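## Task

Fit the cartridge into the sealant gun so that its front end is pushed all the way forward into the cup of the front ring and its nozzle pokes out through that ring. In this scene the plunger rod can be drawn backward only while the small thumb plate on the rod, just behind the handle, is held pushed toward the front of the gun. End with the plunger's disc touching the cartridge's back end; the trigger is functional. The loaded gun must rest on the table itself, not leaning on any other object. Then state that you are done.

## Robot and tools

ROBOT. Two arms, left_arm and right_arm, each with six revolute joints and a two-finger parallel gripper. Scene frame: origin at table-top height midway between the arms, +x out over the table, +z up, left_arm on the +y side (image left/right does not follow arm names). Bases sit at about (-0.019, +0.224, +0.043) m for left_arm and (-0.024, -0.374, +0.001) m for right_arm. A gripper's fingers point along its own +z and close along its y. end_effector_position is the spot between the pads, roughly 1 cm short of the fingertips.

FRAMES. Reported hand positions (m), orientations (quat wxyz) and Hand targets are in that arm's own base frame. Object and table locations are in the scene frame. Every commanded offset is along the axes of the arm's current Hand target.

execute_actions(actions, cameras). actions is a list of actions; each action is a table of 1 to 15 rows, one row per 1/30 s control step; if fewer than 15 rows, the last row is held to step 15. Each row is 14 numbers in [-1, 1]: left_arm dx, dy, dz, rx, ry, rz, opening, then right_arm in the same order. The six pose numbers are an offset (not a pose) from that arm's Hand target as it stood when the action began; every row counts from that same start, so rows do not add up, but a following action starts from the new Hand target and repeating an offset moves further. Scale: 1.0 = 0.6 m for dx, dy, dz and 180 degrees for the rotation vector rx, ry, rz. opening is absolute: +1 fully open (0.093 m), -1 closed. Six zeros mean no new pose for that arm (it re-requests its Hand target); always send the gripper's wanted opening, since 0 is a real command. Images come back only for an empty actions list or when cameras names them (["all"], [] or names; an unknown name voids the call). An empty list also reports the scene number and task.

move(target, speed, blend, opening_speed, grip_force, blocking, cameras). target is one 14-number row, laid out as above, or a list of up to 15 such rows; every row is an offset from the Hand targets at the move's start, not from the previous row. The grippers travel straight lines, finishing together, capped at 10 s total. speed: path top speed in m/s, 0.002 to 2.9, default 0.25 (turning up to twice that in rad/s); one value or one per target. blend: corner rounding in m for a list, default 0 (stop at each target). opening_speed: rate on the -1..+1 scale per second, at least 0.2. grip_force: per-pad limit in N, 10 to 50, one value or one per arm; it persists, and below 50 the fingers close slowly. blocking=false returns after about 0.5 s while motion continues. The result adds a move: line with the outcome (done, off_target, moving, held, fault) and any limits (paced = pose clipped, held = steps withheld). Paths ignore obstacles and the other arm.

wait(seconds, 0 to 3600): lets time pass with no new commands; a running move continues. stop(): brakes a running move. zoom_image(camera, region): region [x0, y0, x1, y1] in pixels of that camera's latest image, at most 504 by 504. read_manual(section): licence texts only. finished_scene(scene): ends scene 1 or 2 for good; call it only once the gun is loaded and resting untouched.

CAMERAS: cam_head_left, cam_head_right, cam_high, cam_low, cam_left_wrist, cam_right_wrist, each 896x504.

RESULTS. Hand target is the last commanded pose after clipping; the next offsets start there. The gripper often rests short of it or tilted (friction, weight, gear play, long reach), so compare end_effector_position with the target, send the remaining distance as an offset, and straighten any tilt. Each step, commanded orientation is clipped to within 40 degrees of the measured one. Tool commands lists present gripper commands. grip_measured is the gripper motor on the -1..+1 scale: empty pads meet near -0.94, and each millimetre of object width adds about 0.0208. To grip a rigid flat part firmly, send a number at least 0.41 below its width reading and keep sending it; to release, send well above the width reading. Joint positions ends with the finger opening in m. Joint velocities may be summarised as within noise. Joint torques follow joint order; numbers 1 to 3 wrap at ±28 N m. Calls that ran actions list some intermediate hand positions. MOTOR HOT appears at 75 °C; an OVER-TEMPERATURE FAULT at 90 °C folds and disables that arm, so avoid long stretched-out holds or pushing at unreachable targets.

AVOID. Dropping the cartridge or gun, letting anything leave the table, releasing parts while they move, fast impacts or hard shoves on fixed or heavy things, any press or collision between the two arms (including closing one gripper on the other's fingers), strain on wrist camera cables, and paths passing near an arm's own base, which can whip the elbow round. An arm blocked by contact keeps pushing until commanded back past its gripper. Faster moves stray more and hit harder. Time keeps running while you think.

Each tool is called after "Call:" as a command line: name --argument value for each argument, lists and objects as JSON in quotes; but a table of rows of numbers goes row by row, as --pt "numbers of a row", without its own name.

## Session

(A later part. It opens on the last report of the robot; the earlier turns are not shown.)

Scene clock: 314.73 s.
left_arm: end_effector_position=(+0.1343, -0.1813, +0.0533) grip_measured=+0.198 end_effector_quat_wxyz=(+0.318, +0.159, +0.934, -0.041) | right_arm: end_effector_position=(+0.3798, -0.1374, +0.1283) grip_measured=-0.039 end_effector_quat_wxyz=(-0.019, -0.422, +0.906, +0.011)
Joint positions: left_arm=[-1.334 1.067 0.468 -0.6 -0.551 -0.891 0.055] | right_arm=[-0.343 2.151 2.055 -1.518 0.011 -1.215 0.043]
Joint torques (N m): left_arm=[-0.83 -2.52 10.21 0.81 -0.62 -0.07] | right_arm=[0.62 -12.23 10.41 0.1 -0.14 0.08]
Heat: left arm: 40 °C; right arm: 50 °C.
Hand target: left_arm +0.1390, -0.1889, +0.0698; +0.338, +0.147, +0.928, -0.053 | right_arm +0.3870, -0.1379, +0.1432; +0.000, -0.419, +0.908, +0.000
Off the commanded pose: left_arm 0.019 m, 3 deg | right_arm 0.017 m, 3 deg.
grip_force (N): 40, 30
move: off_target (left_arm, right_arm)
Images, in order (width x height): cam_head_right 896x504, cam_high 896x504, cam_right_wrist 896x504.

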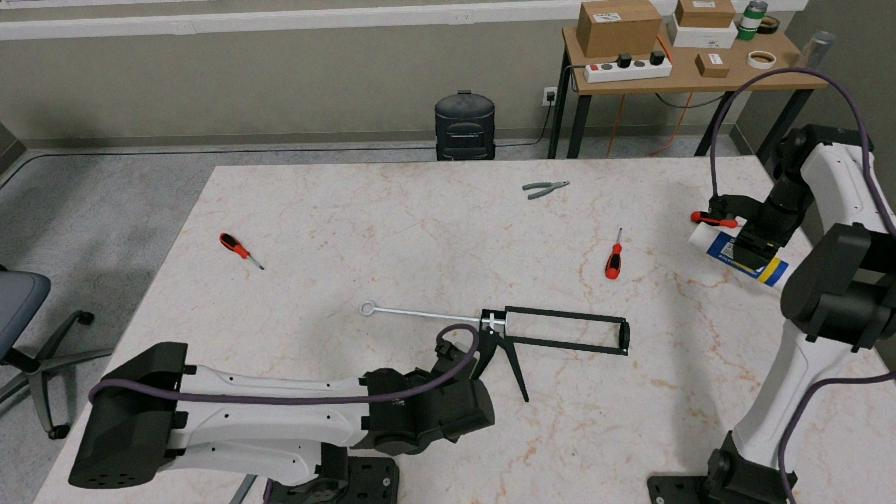

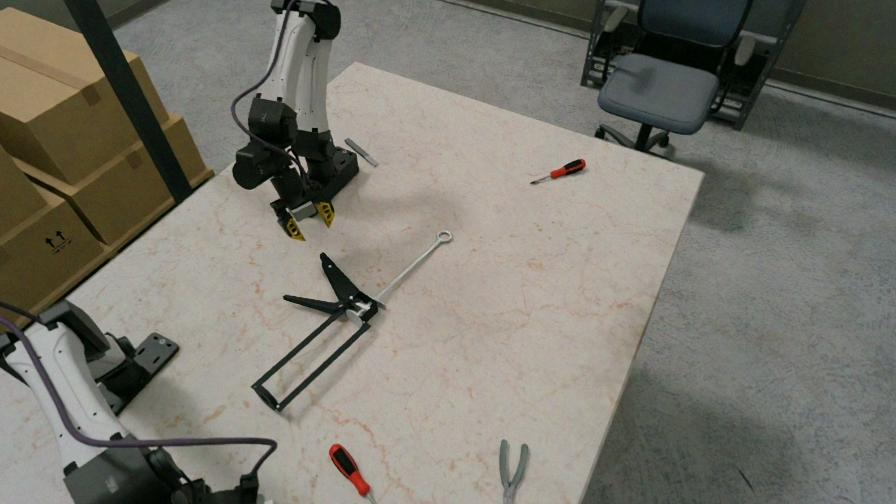

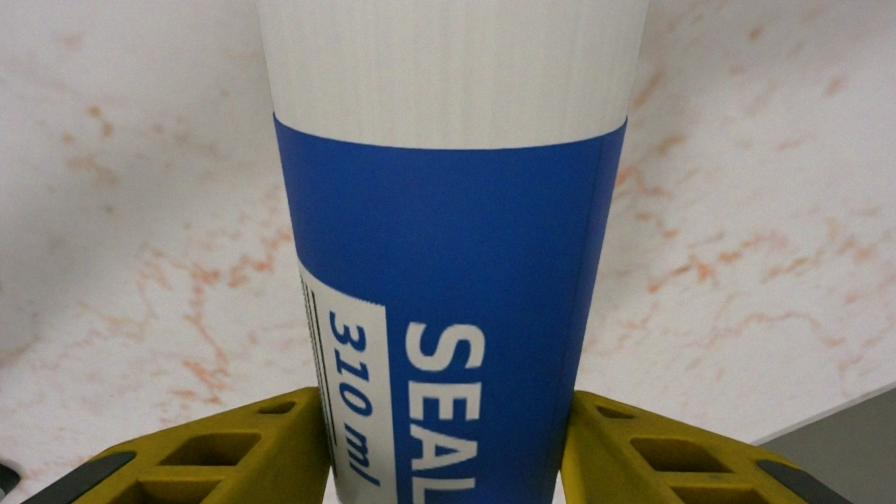

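Call:
move --target '[0,0,0,0,0,0,0.2, -0.3889,0.5475,-0.0113,-0.0304,-0.1083,-0.1722,-0.5]' --speed 0.12 --grip_force '[40, 38]' --cameras '["cam_right_wrist","cam_head_right","cam_high","cam_left_wrist"]'

Scene clock: 324.80 s.
left_arm: end_effector_position=(+0.1343, -0.1813, +0.0533) grip_measured=+0.198 end_effector_quat_wxyz=(+0.318, +0.159, +0.934, -0.041) | right_arm: end_effector_position=(+0.2758, +0.2374, +0.1321) grip_measured=-0.072 end_effector_quat_wxyz=(+0.085, -0.641, +0.756, +0.101)
Joint positions: left_arm=[-1.334 1.067 0.468 -0.6 -0.551 -0.891 0.055] | right_arm=[0.612 1.774 1.517 -1.159 -0.216 -0.779 0.042]
Joint torques (N m): left_arm=[-0.81 -2.51 10.25 0.81 -0.62 -0.07] | right_arm=[0.31 -9.68 9.88 1.24 -0.46 0.07]
Heat: left arm: 41 °C; right arm: 50 °C.
Hand target: left_arm +0.1390, -0.1889, +0.0698; +0.338, +0.147, +0.928, -0.053 | right_arm +0.2886, +0.2528, +0.1497; +0.132, -0.639, +0.750, +0.112
Off the commanded pose: left_arm 0.019 m, 3 deg | right_arm 0.027 m, 6 deg.
grip_force (N): 40, 38
move: off_target (right_arm)
Images, in order (width x height): cam_head_right 896x504, cam_high 896x504, cam_left_wrist 896x504, cam_right_wrist 896x504.

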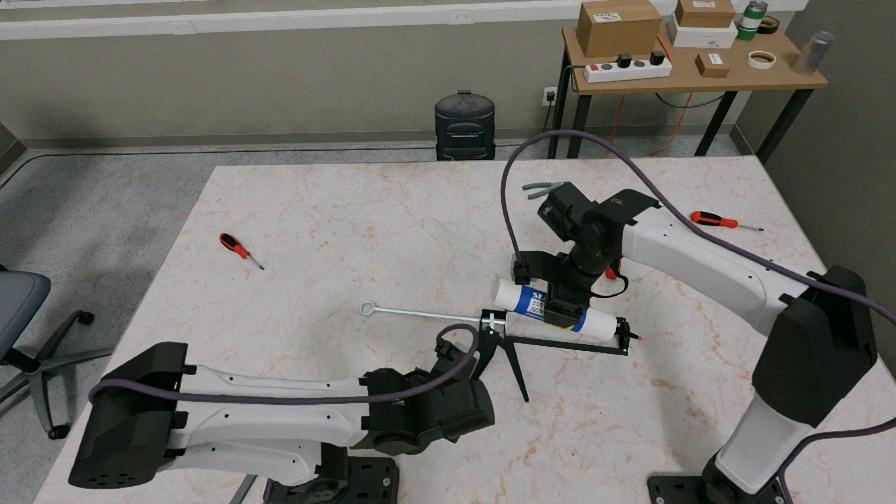

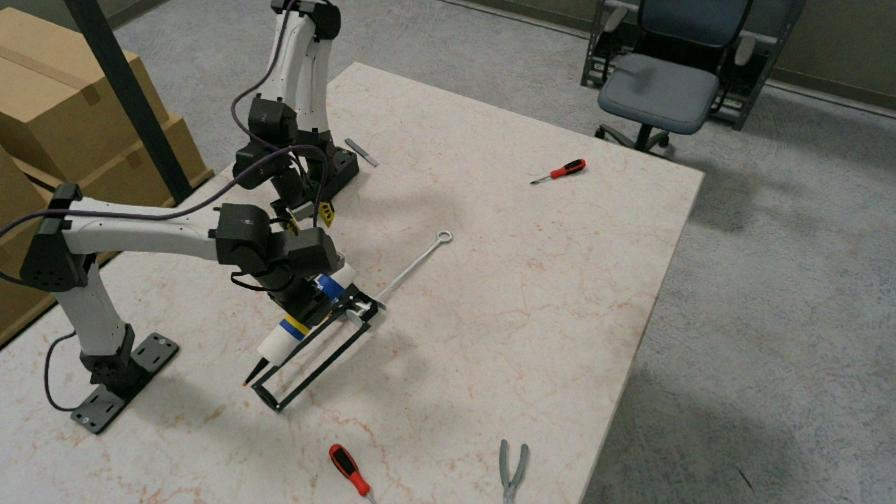

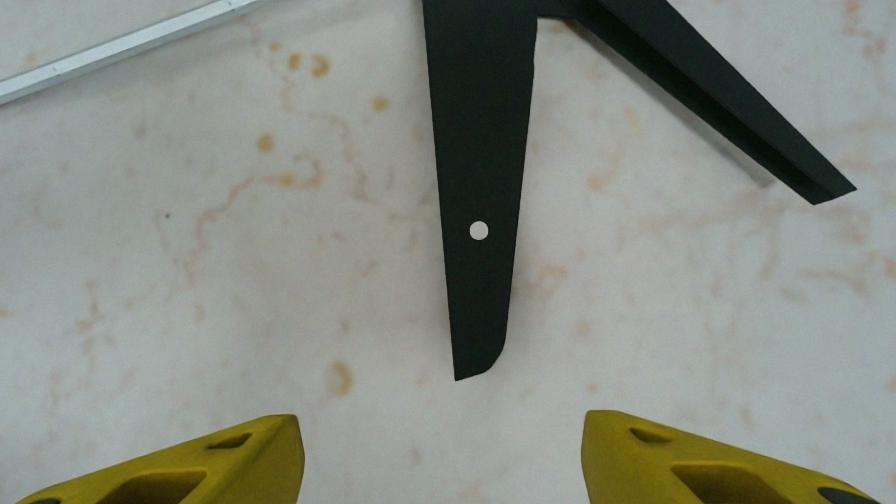

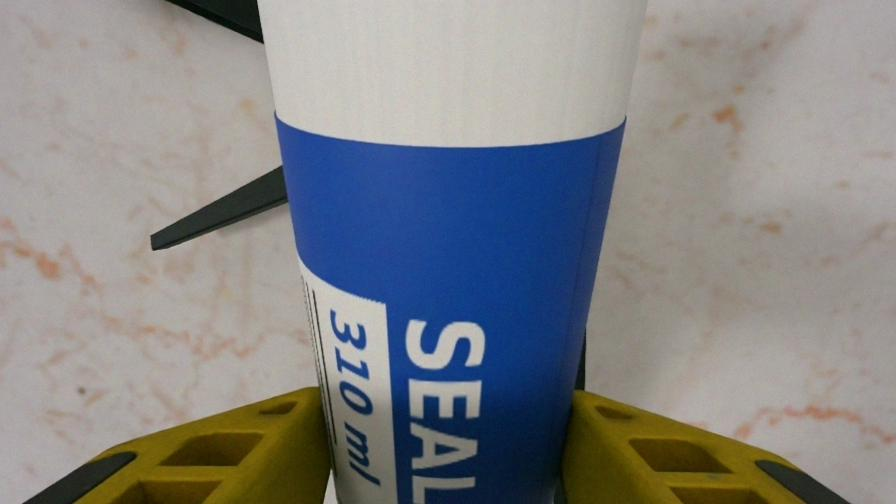

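Call:
move --target '[0,0,0,0,0,0,0.2, -0.0159,-0.0158,0.0377,0.0139,-0.028,0,-0.5]' --speed 0.08 --cameras '["cam_head_left","cam_head_right","cam_high"]'

Scene clock: 327.57 s.
left_arm: end_effector_position=(+0.1343, -0.1813, +0.0533) grip_measured=+0.198 end_effector_quat_wxyz=(+0.318, +0.159, +0.934, -0.041) | right_arm: end_effector_position=(+0.2927, +0.2527, +0.1169) grip_measured=-0.073 end_effector_quat_wxyz=(+0.135, -0.632, +0.756, +0.106)
Joint positions: left_arm=[-1.334 1.067 0.468 -0.6 -0.551 -0.891 0.055] | right_arm=[0.612 1.774 1.434 -0.974 -0.233 -0.751 0.042]
Joint torques (N m): left_arm=[-0.81 -2.54 10.25 0.81 -0.62 -0.07] | right_arm=[0.61 -10.69 7.57 1.65 -0.55 0.09]
Heat: left arm: 41 °C; right arm: 50 °C.
Hand target: left_arm +0.1390, -0.1889, +0.0698; +0.338, +0.147, +0.928, -0.053 | right_arm +0.3006, +0.2678, +0.1317; +0.179, -0.630, +0.746, +0.124
Off the commanded pose: left_arm 0.019 m, 3 deg | right_arm 0.023 m, 6 deg.
grip_force (N): 40, 38
move: off_target (right_arm)

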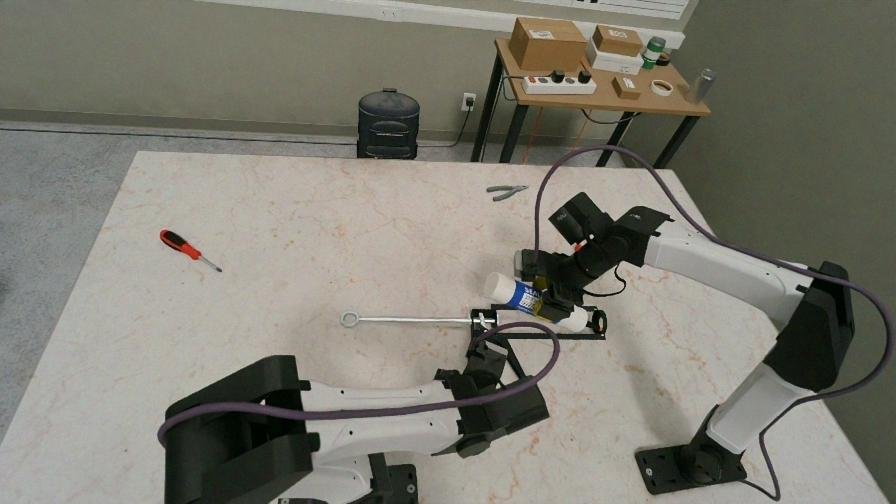

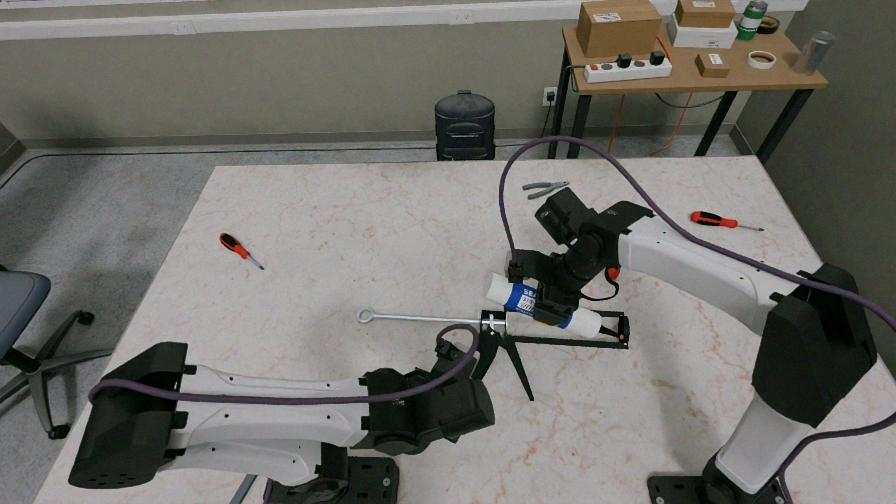

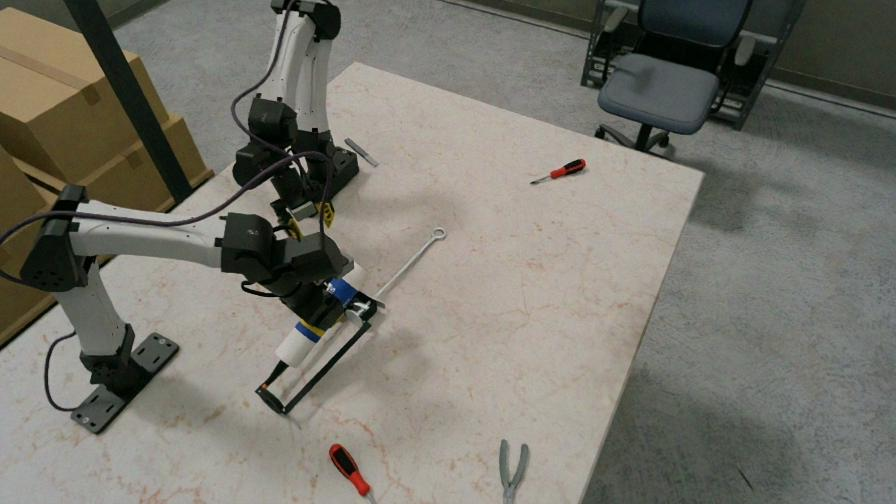

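Call:
zoom_image --camera "cam_high" --region '[230, 220, 470, 430]'

Call:
zoom_image --camera "cam_head_right" --region '[340, 250, 660, 420]'

Call:
zoom_image --camera "cam_head_left" --region '[340, 250, 660, 420]'

Scaled by 2.100.

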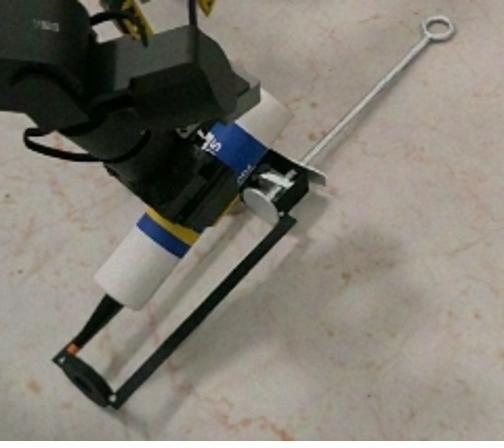

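Scaled by 1.575.

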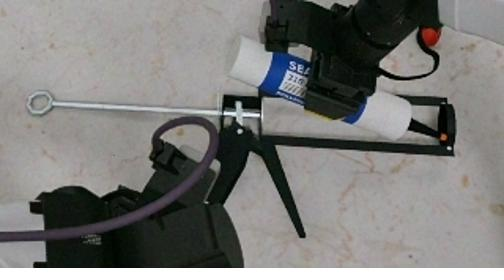

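Scaled by 1.575.

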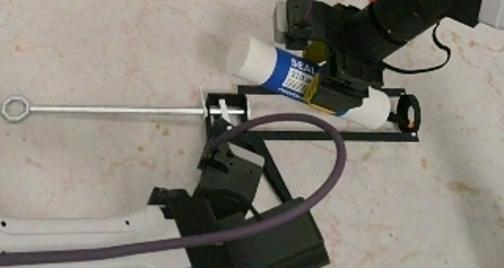

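Call:
move --target '[0,0,0,0,0,0,0.2, -0.0573,-0.001,-0.021,0,0,0,-0.5]' --speed 0.08 --cameras '["cam_head_left","cam_head_right","cam_high"]'

Call:
zoom_image --camera "cam_high" --region '[230, 220, 470, 430]'

Call:
zoom_image --camera "cam_head_right" --region '[340, 250, 660, 420]'

Call:
zoom_image --camera "cam_head_left" --region '[340, 250, 660, 420]'

Scene clock: 330.30 s.
left_arm: end_effector_position=(+0.1343, -0.1813, +0.0533) grip_measured=+0.198 end_effector_quat_wxyz=(+0.318, +0.159, +0.934, -0.041) | right_arm: end_effector_position=(+0.2954, +0.2811, +0.1351) grip_measured=-0.073 end_effector_quat_wxyz=(+0.145, -0.633, +0.752, +0.112)
Joint positions: left_arm=[-1.334 1.067 0.468 -0.6 -0.551 -0.891 0.055] | right_arm=[0.665 1.824 1.561 -1.02 -0.233 -0.701 0.042]
Joint torques (N m): left_arm=[-0.83 -2.54 10.25 0.81 -0.62 -0.08] | right_arm=[0.4 -10.06 11.88 1.13 -0.41 0.09]
Heat: left arm: 42 °C; right arm: 49 °C.
Hand target: left_arm +0.1390, -0.1889, +0.0698; +0.338, +0.147, +0.928, -0.053 | right_arm +0.3047, +0.2933, +0.1577; +0.179, -0.630, +0.746, +0.124
Off the commanded pose: left_arm 0.019 m, 3 deg | right_arm 0.027 m, 4 deg.
grip_force (N): 40, 38
move: off_target (right_arm)

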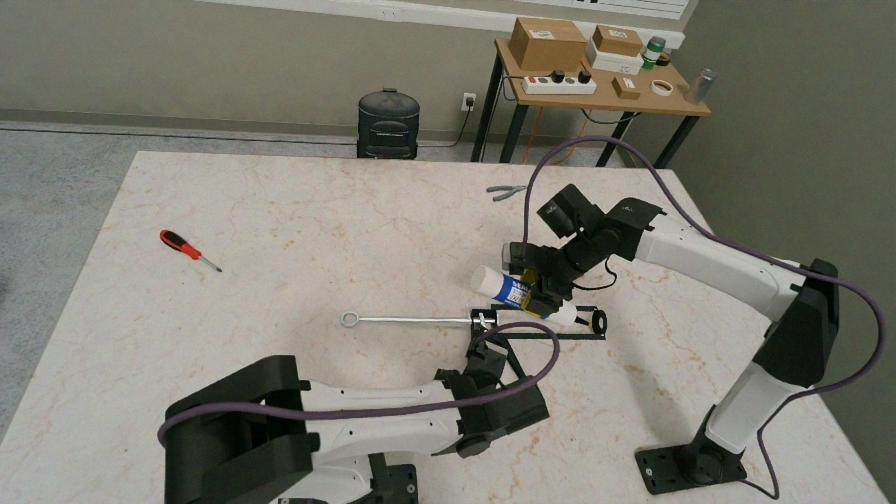

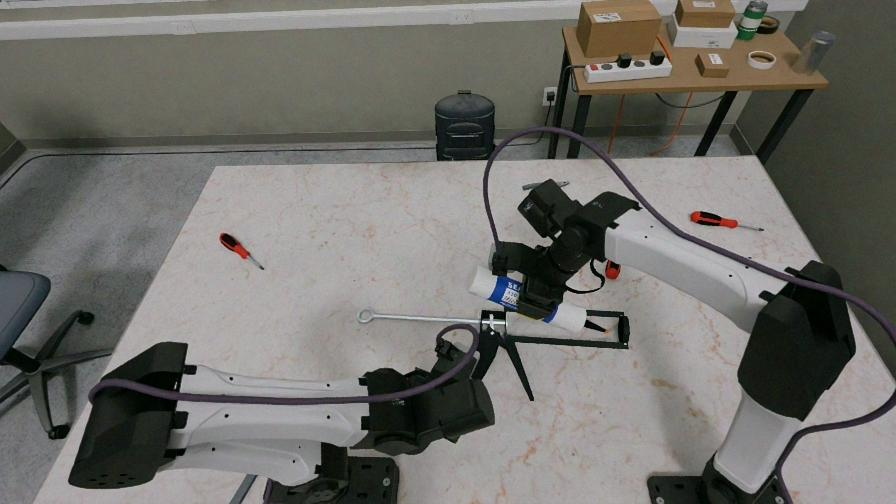

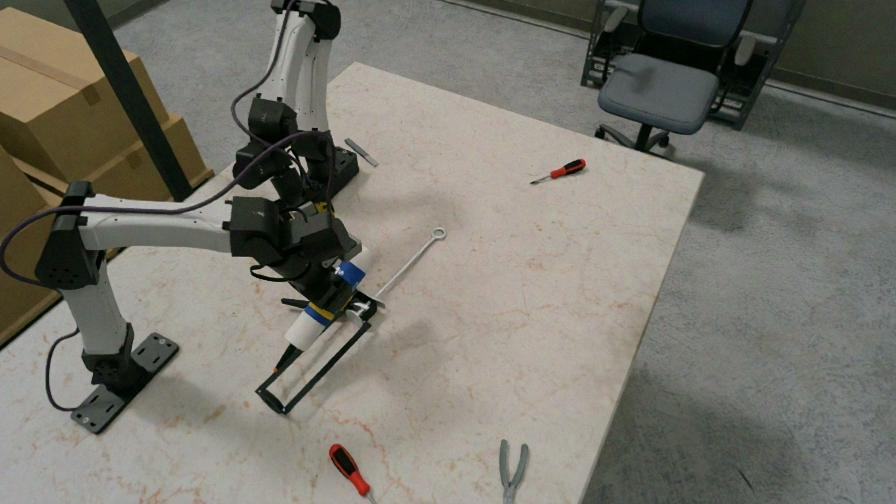

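Scaled by 2.100.

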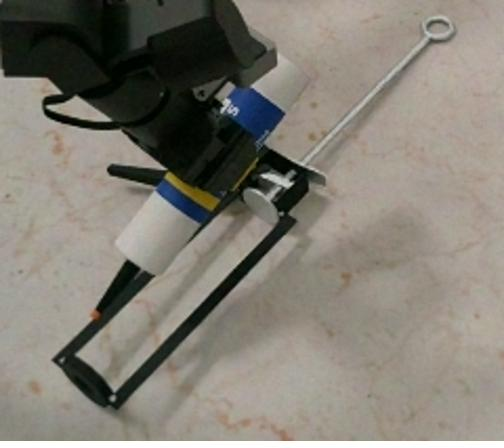

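Scaled by 1.575.

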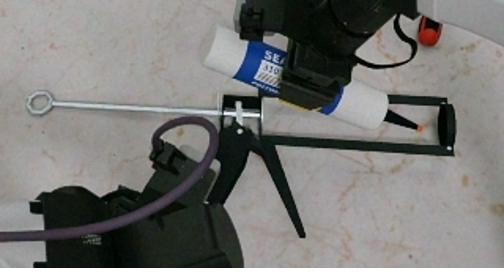

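Scaled by 1.575.

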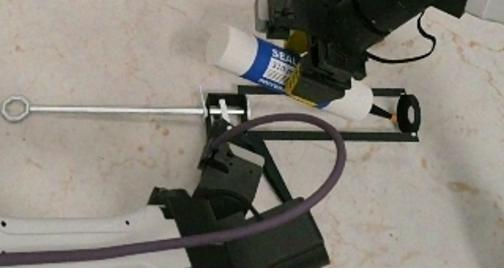

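Call:
wait --seconds 0.1 --cameras '["cam_right_wrist","cam_left_wrist"]'

Scene clock: 331.07 s.
left_arm: end_effector_position=(+0.1343, -0.1813, +0.0533) grip_measured=+0.198 end_effector_quat_wxyz=(+0.318, +0.159, +0.934, -0.041) | right_arm: end_effector_position=(+0.2954, +0.2811, +0.1351) grip_measured=-0.073 end_effector_quat_wxyz=(+0.145, -0.633, +0.752, +0.112)
Joint positions: left_arm=[-1.334 1.067 0.468 -0.6 -0.551 -0.891 0.055] | right_arm=[0.665 1.824 1.561 -1.02 -0.233 -0.701 0.042]
Joint torques (N m): left_arm=[-0.81 -2.52 10.26 0.81 -0.62 -0.08] | right_arm=[0.47 -9.96 11.93 1.13 -0.41 0.1]
Heat: left arm: 42 °C; right arm: 49 °C.
Hand target: left_arm +0.1390, -0.1889, +0.0698; +0.338, +0.147, +0.928, -0.053 | right_arm +0.3047, +0.2933, +0.1577; +0.179, -0.630, +0.746, +0.124
Tool commands: left_gripper/opening=+0.2 right_gripper/opening=-0.5
Off the commanded pose: left_arm 0.019 m, 3 deg | right_arm 0.027 m, 4 deg.
grip_force (N): 40, 38
wait: 0.10 s; at rest from the start
Images, in order (width x height): cam_left_wrist 896x504, cam_right_wrist 896x504.

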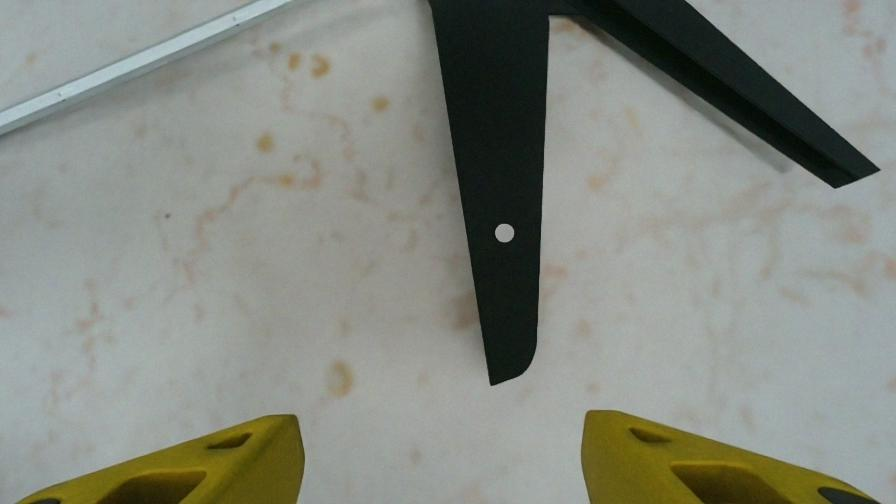

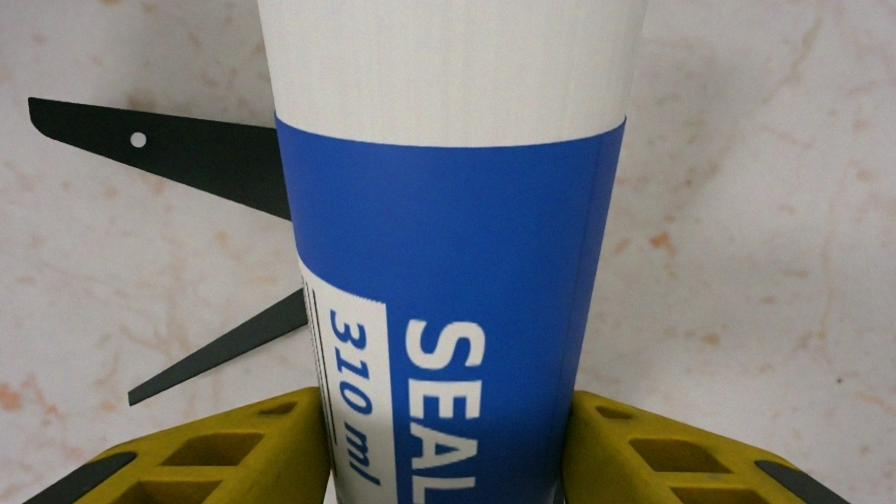

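Call:
move --target '[-0.0717,-0.1074,0.0487,0.229,-0.2144,0.1298,0.2, 0,0,0,0,0,0,-0.5]' --speed 0.12 --cameras '["cam_left_wrist","cam_head_right","cam_high"]'

Scene clock: 338.87 s.
left_arm: end_effector_position=(+0.1680, -0.2654, +0.0641) grip_measured=+0.198 end_effector_quat_wxyz=(+0.511, +0.421, +0.673, -0.329) | right_arm: end_effector_position=(+0.2954, +0.2811, +0.1351) grip_measured=-0.073 end_effector_quat_wxyz=(+0.145, -0.633, +0.752, +0.112)
Joint positions: left_arm=[-0.876 1.649 0.006 1.37 0.246 0.056 0.055] | right_arm=[0.665 1.824 1.561 -1.02 -0.233 -0.701 0.042]
Joint torques (N m): left_arm=[0.42 -2.92 2.56 2.35 0.19 0.09] | right_arm=[0.43 -10.04 11.79 1.13 -0.42 0.08]
Heat: left arm: 42 °C; right arm: 49 °C.
Hand target: left_arm +0.1683, -0.2661, +0.0751; +0.549, +0.406, +0.644, -0.346 | right_arm +0.3047, +0.2933, +0.1577; +0.179, -0.630, +0.746, +0.124
Off the commanded pose: left_arm 0.011 m, 6 deg | right_arm 0.027 m, 4 deg.
joint sent to its limit (left arm) — joint 3 (elbow), lower limit, where the elbow is as bent as it goes. The joint targets are off in position and orientation.
grip_force (N): 40, 38
move: off_target (left_arm)
Images, in order (width x height): cam_head_right 896x504, cam_high 896x504, cam_left_wrist 896x504.

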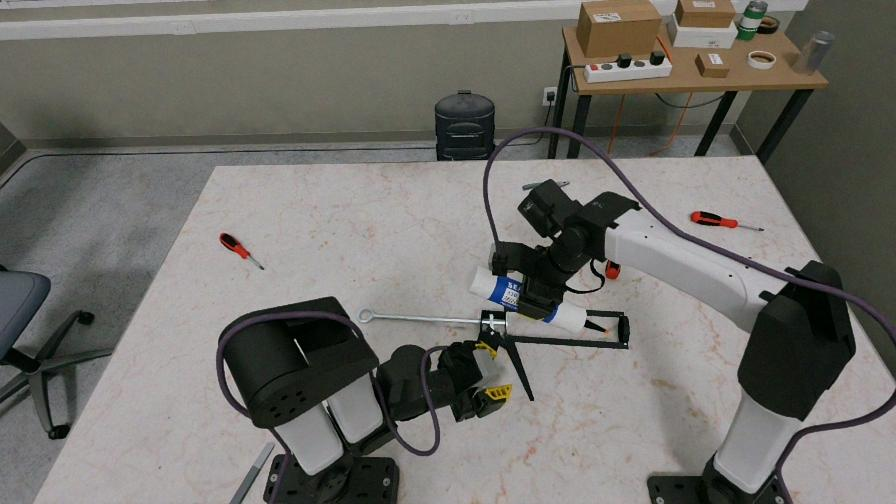

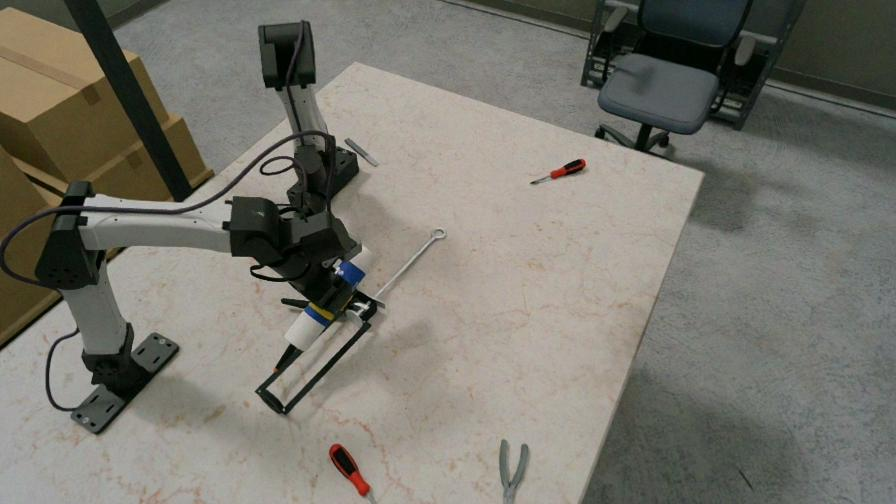

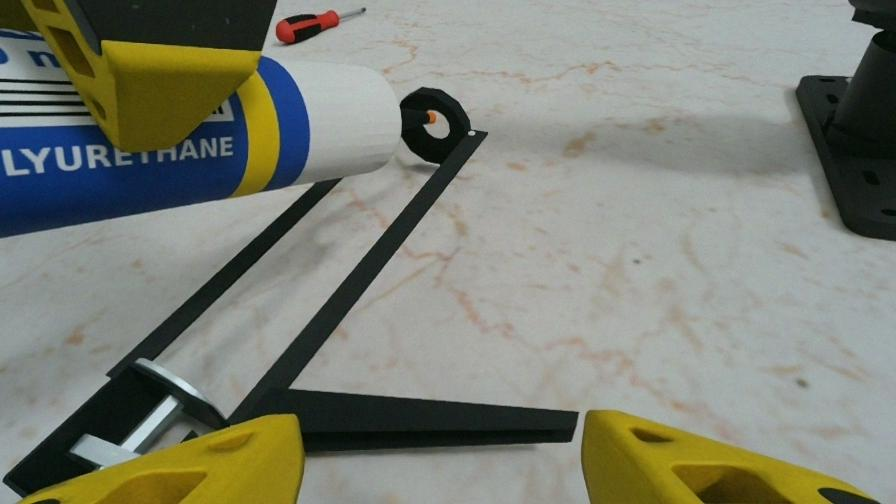

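Call:
zoom_image --camera "cam_left_wrist" --region '[340, 50, 540, 200]'

Scaled by 2.520.

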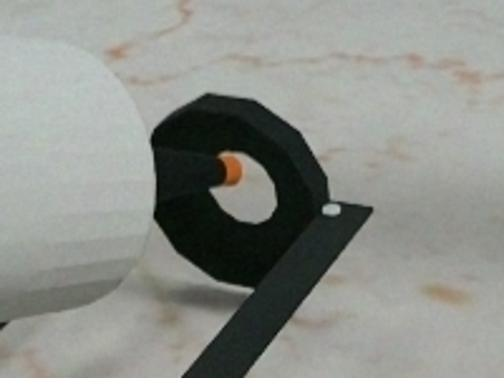

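Call:
move --target '[0,0,0,0,0,0,0.2, 0.0566,-0.0147,0.018,-0.0125,0.0044,-0.0267,-0.5]' --speed 0.05 --cameras '["cam_left_wrist","cam_head_right","cam_head_left","cam_high"]'

Call:
zoom_image --camera "cam_left_wrist" --region '[340, 50, 540, 200]'

Call:
zoom_image --camera "cam_head_right" --region '[460, 260, 660, 380]'

Call:
zoom_image --camera "cam_head_left" --region '[460, 260, 660, 380]'

Call:
zoom_image --camera "cam_high" --region '[230, 240, 400, 420]'

Scene clock: 349.40 s.
left_arm: end_effector_position=(+0.1680, -0.2654, +0.0641) grip_measured=+0.198 end_effector_quat_wxyz=(+0.511, +0.421, +0.673, -0.329) | right_arm: end_effector_position=(+0.3068, +0.2547, +0.1238) grip_measured=-0.073 end_effector_quat_wxyz=(+0.139, -0.658, +0.732, +0.108)
Joint positions: left_arm=[-0.876 1.649 0.006 1.37 0.246 0.056 0.055] | right_arm=[0.587 1.824 1.523 -1.02 -0.253 -0.846 0.042]
Joint torques (N m): left_arm=[0.4 -3.36 2.63 2.27 0.18 0.09] | right_arm=[-0.4 -10.19 7.56 1.3 -0.65 -0.17]
Heat: left arm: 41 °C; right arm: 48 °C.
Hand target: left_arm +0.1688, -0.2668, +0.0753; +0.527, +0.420, +0.656, -0.339 (not the last commanded pose) | right_arm +0.3097, +0.2658, +0.1339; +0.166, -0.665, +0.717, +0.127
Off the commanded pose: left_arm 0.011 m, 6 deg | right_arm 0.015 m, 4 deg.
joint at its limit (left arm) — joint 3 (elbow), lower limit, where the elbow is as bent as it goes.
grip_force (N): 40, 38
move: off_target (right_arm)
Images, in order (width x height): cam_head_left 896x504, cam_head_right 896x504, cam_high 896x504, cam_left_wrist 896x504.

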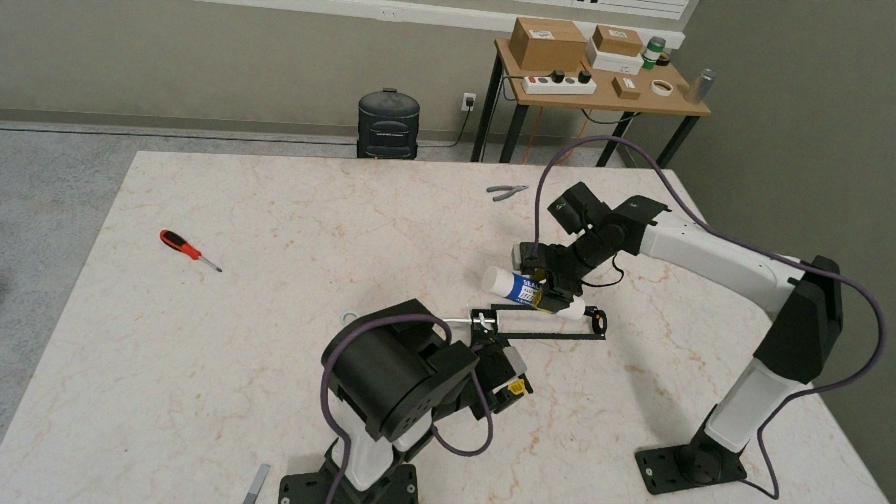

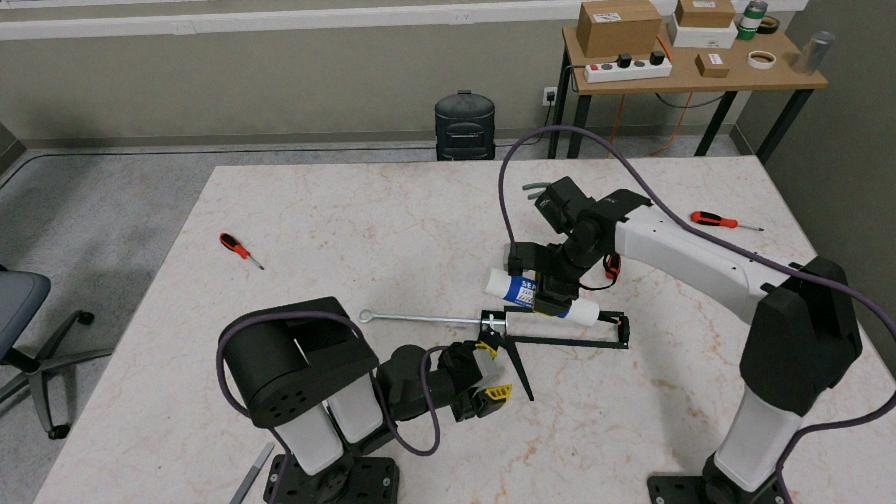

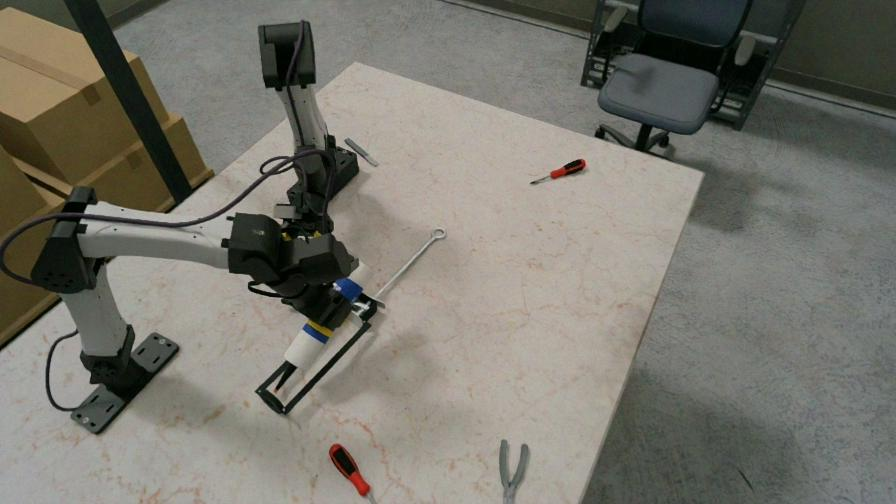

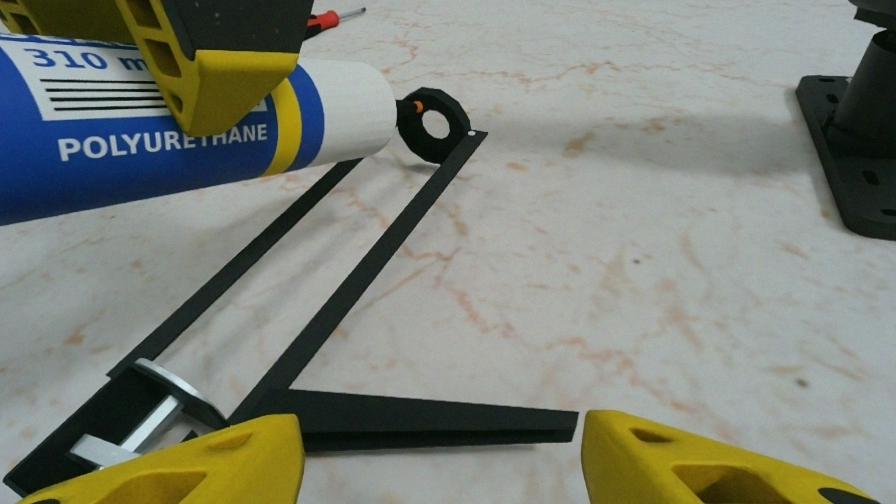

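Scaled by 2.520.

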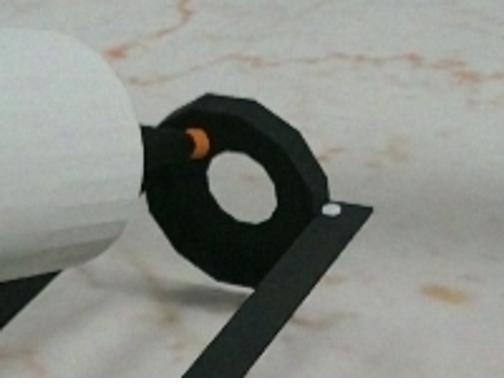

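Scaled by 2.520.

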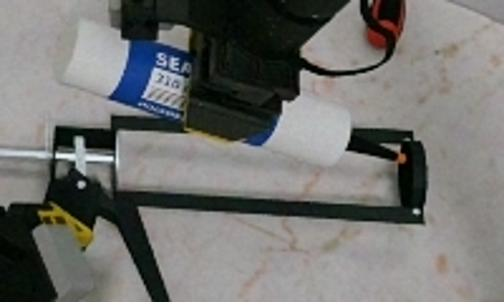

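Scaled by 2.520.

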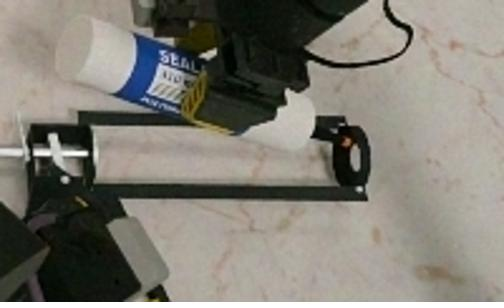

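Scaled by 2.800.

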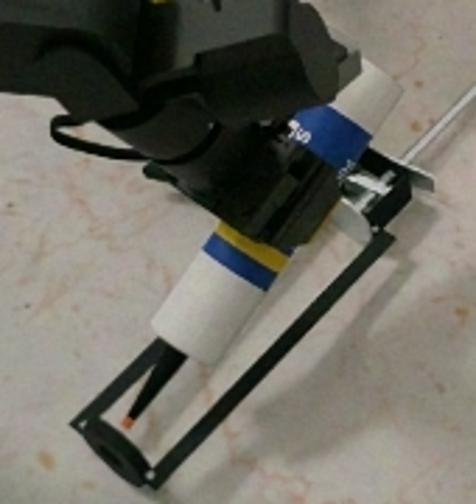

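Call:
move --target '[0,0,0,0,0,0,0.2, 0.0128,0.0078,0.019,0,0,0,-0.5]' --speed 0.05 --cameras '["cam_left_wrist","cam_head_right"]'

Call:
zoom_image --camera "cam_left_wrist" --region '[340, 50, 540, 200]'

Call:
zoom_image --camera "cam_head_right" --region '[460, 260, 660, 380]'

Scene clock: 352.37 s.
left_arm: end_effector_position=(+0.1680, -0.2654, +0.0641) grip_measured=+0.198 end_effector_quat_wxyz=(+0.511, +0.421, +0.673, -0.329) | right_arm: end_effector_position=(+0.2982, +0.2492, +0.1042) grip_measured=-0.073 end_effector_quat_wxyz=(+0.121, -0.658, +0.735, +0.111)
Joint positions: left_arm=[-0.876 1.649 0.006 1.37 0.246 0.056 0.055] | right_arm=[0.587 1.824 1.452 -0.986 -0.254 -0.846 0.042]
Joint torques (N m): left_arm=[0.38 -3.4 2.63 2.27 0.18 0.1] | right_arm=[-0.18 -11.56 7.39 1.49 -0.63 -0.16]
Heat: left arm: 40 °C; right arm: 48 °C.
Hand target: left_arm +0.1688, -0.2668, +0.0753; +0.527, +0.420, +0.656, -0.339 | right_arm +0.3054, +0.2638, +0.1202; +0.166, -0.665, +0.717, +0.127
Off the commanded pose: left_arm 0.011 m, 3 deg | right_arm 0.023 m, 6 deg.
joint at its limit (left arm) — joint 3 (elbow), lower limit, where the elbow is as bent as it goes.
grip_force (N): 40, 38
move: off_target (right_arm)
Images, in order (width x height): cam_head_right 896x504, cam_left_wrist 896x504.

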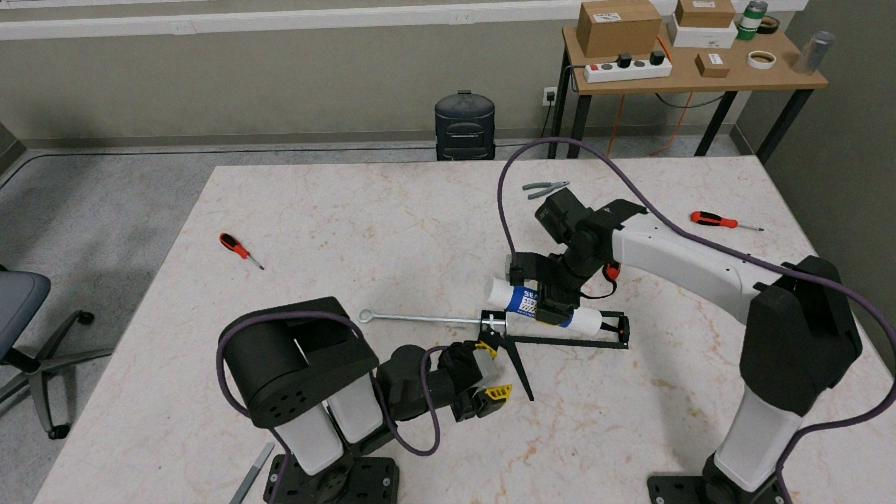

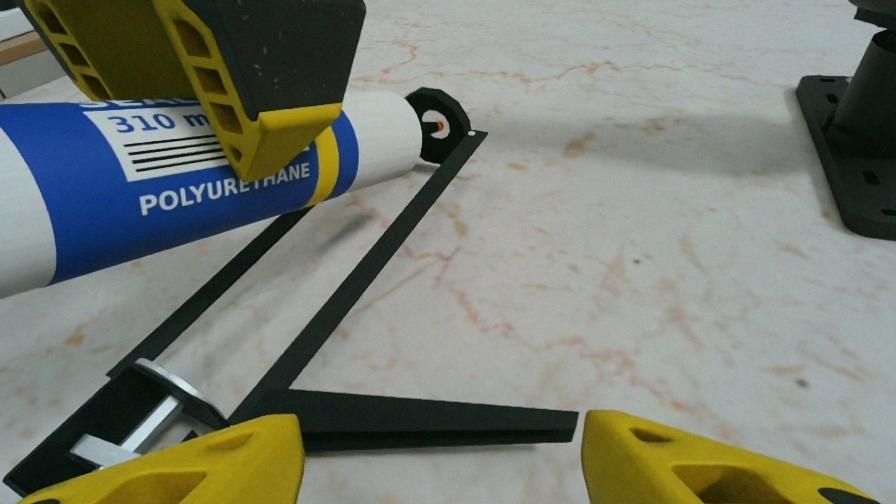

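Scaled by 2.520.

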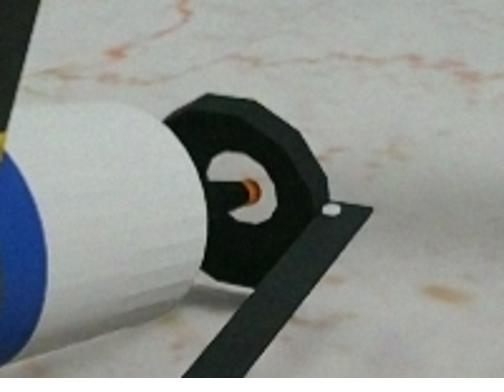

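Scaled by 2.520.

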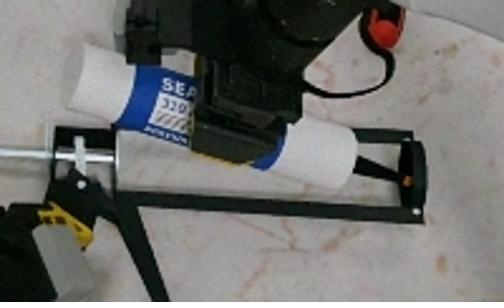

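Call:
move --target '[0,0,0,0,0,0,0.2, 0.0232,-0.004,-0.0052,-0.0038,0,-0.0086,-0.5]' --speed 0.04 --cameras '["cam_left_wrist","cam_head_right"]'

Call:
zoom_image --camera "cam_left_wrist" --region '[340, 50, 540, 200]'

Call:
zoom_image --camera "cam_head_right" --region '[460, 260, 660, 380]'

Scene clock: 355.13 s.
left_arm: end_effector_position=(+0.1680, -0.2654, +0.0641) grip_measured=+0.198 end_effector_quat_wxyz=(+0.511, +0.421, +0.673, -0.329) | right_arm: end_effector_position=(+0.3015, +0.2362, +0.0981) grip_measured=-0.073 end_effector_quat_wxyz=(-0.118, +0.668, -0.726, -0.114)
Joint positions: left_arm=[-0.876 1.649 0.006 1.37 0.246 0.056 0.055] | right_arm=[0.547 1.824 1.429 -0.984 -0.269 -0.915 0.042]
Joint torques (N m): left_arm=[0.39 -3.4 2.67 2.26 0.18 0.09] | right_arm=[-0.23 -12.53 7.39 1.32 -0.68 -0.17]
Heat: left arm: 40 °C; right arm: 48 °C.
Hand target: left_arm +0.1688, -0.2668, +0.0753; +0.527, +0.420, +0.656, -0.339 | right_arm +0.3067, +0.2496, +0.1175; -0.164, +0.676, -0.707, -0.129
Off the commanded pose: left_arm 0.011 m, 3 deg | right_arm 0.024 m, 6 deg.
joint at its limit (left arm) — joint 3 (elbow), lower limit, where the elbow is as bent as it goes.
grip_force (N): 40, 38
move: off_target (right_arm)
Images, in order (width x height): cam_head_right 896x504, cam_left_wrist 896x504.

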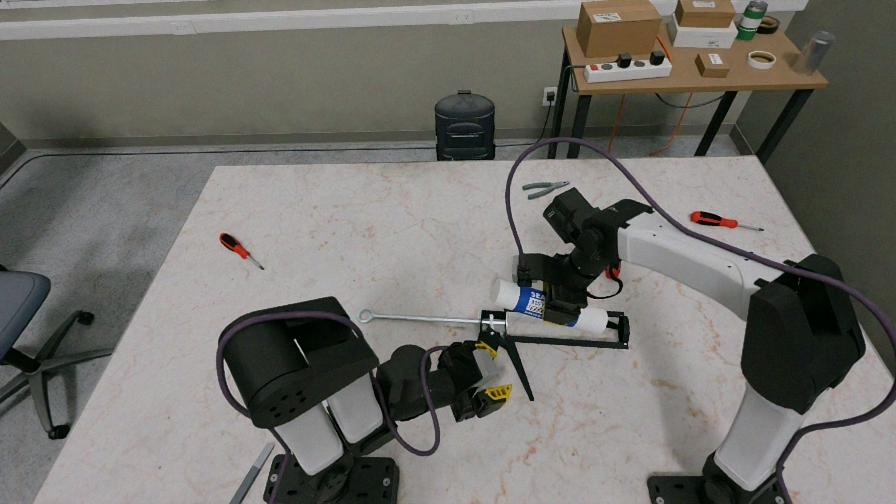

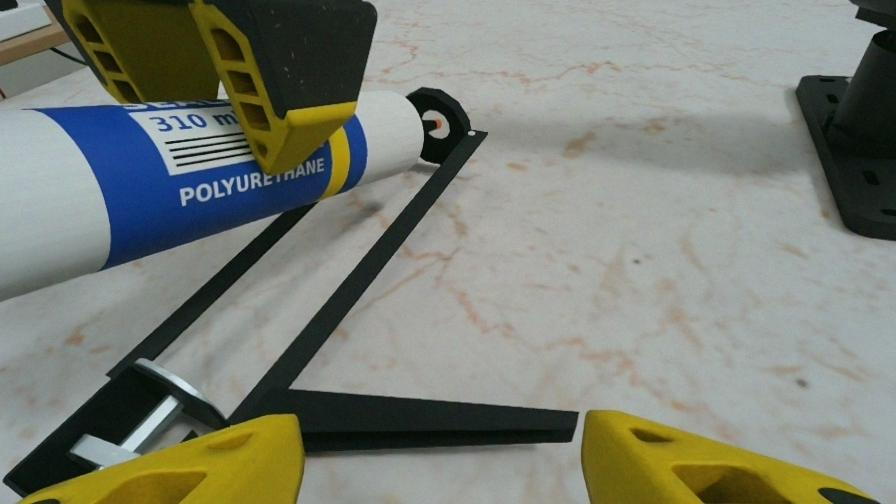

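Scaled by 2.520.

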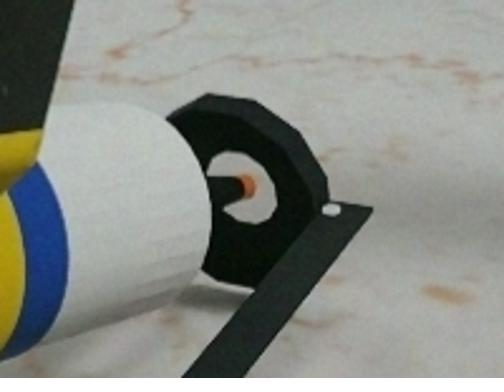

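Scaled by 2.520.

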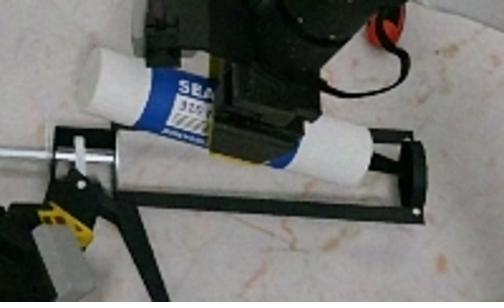

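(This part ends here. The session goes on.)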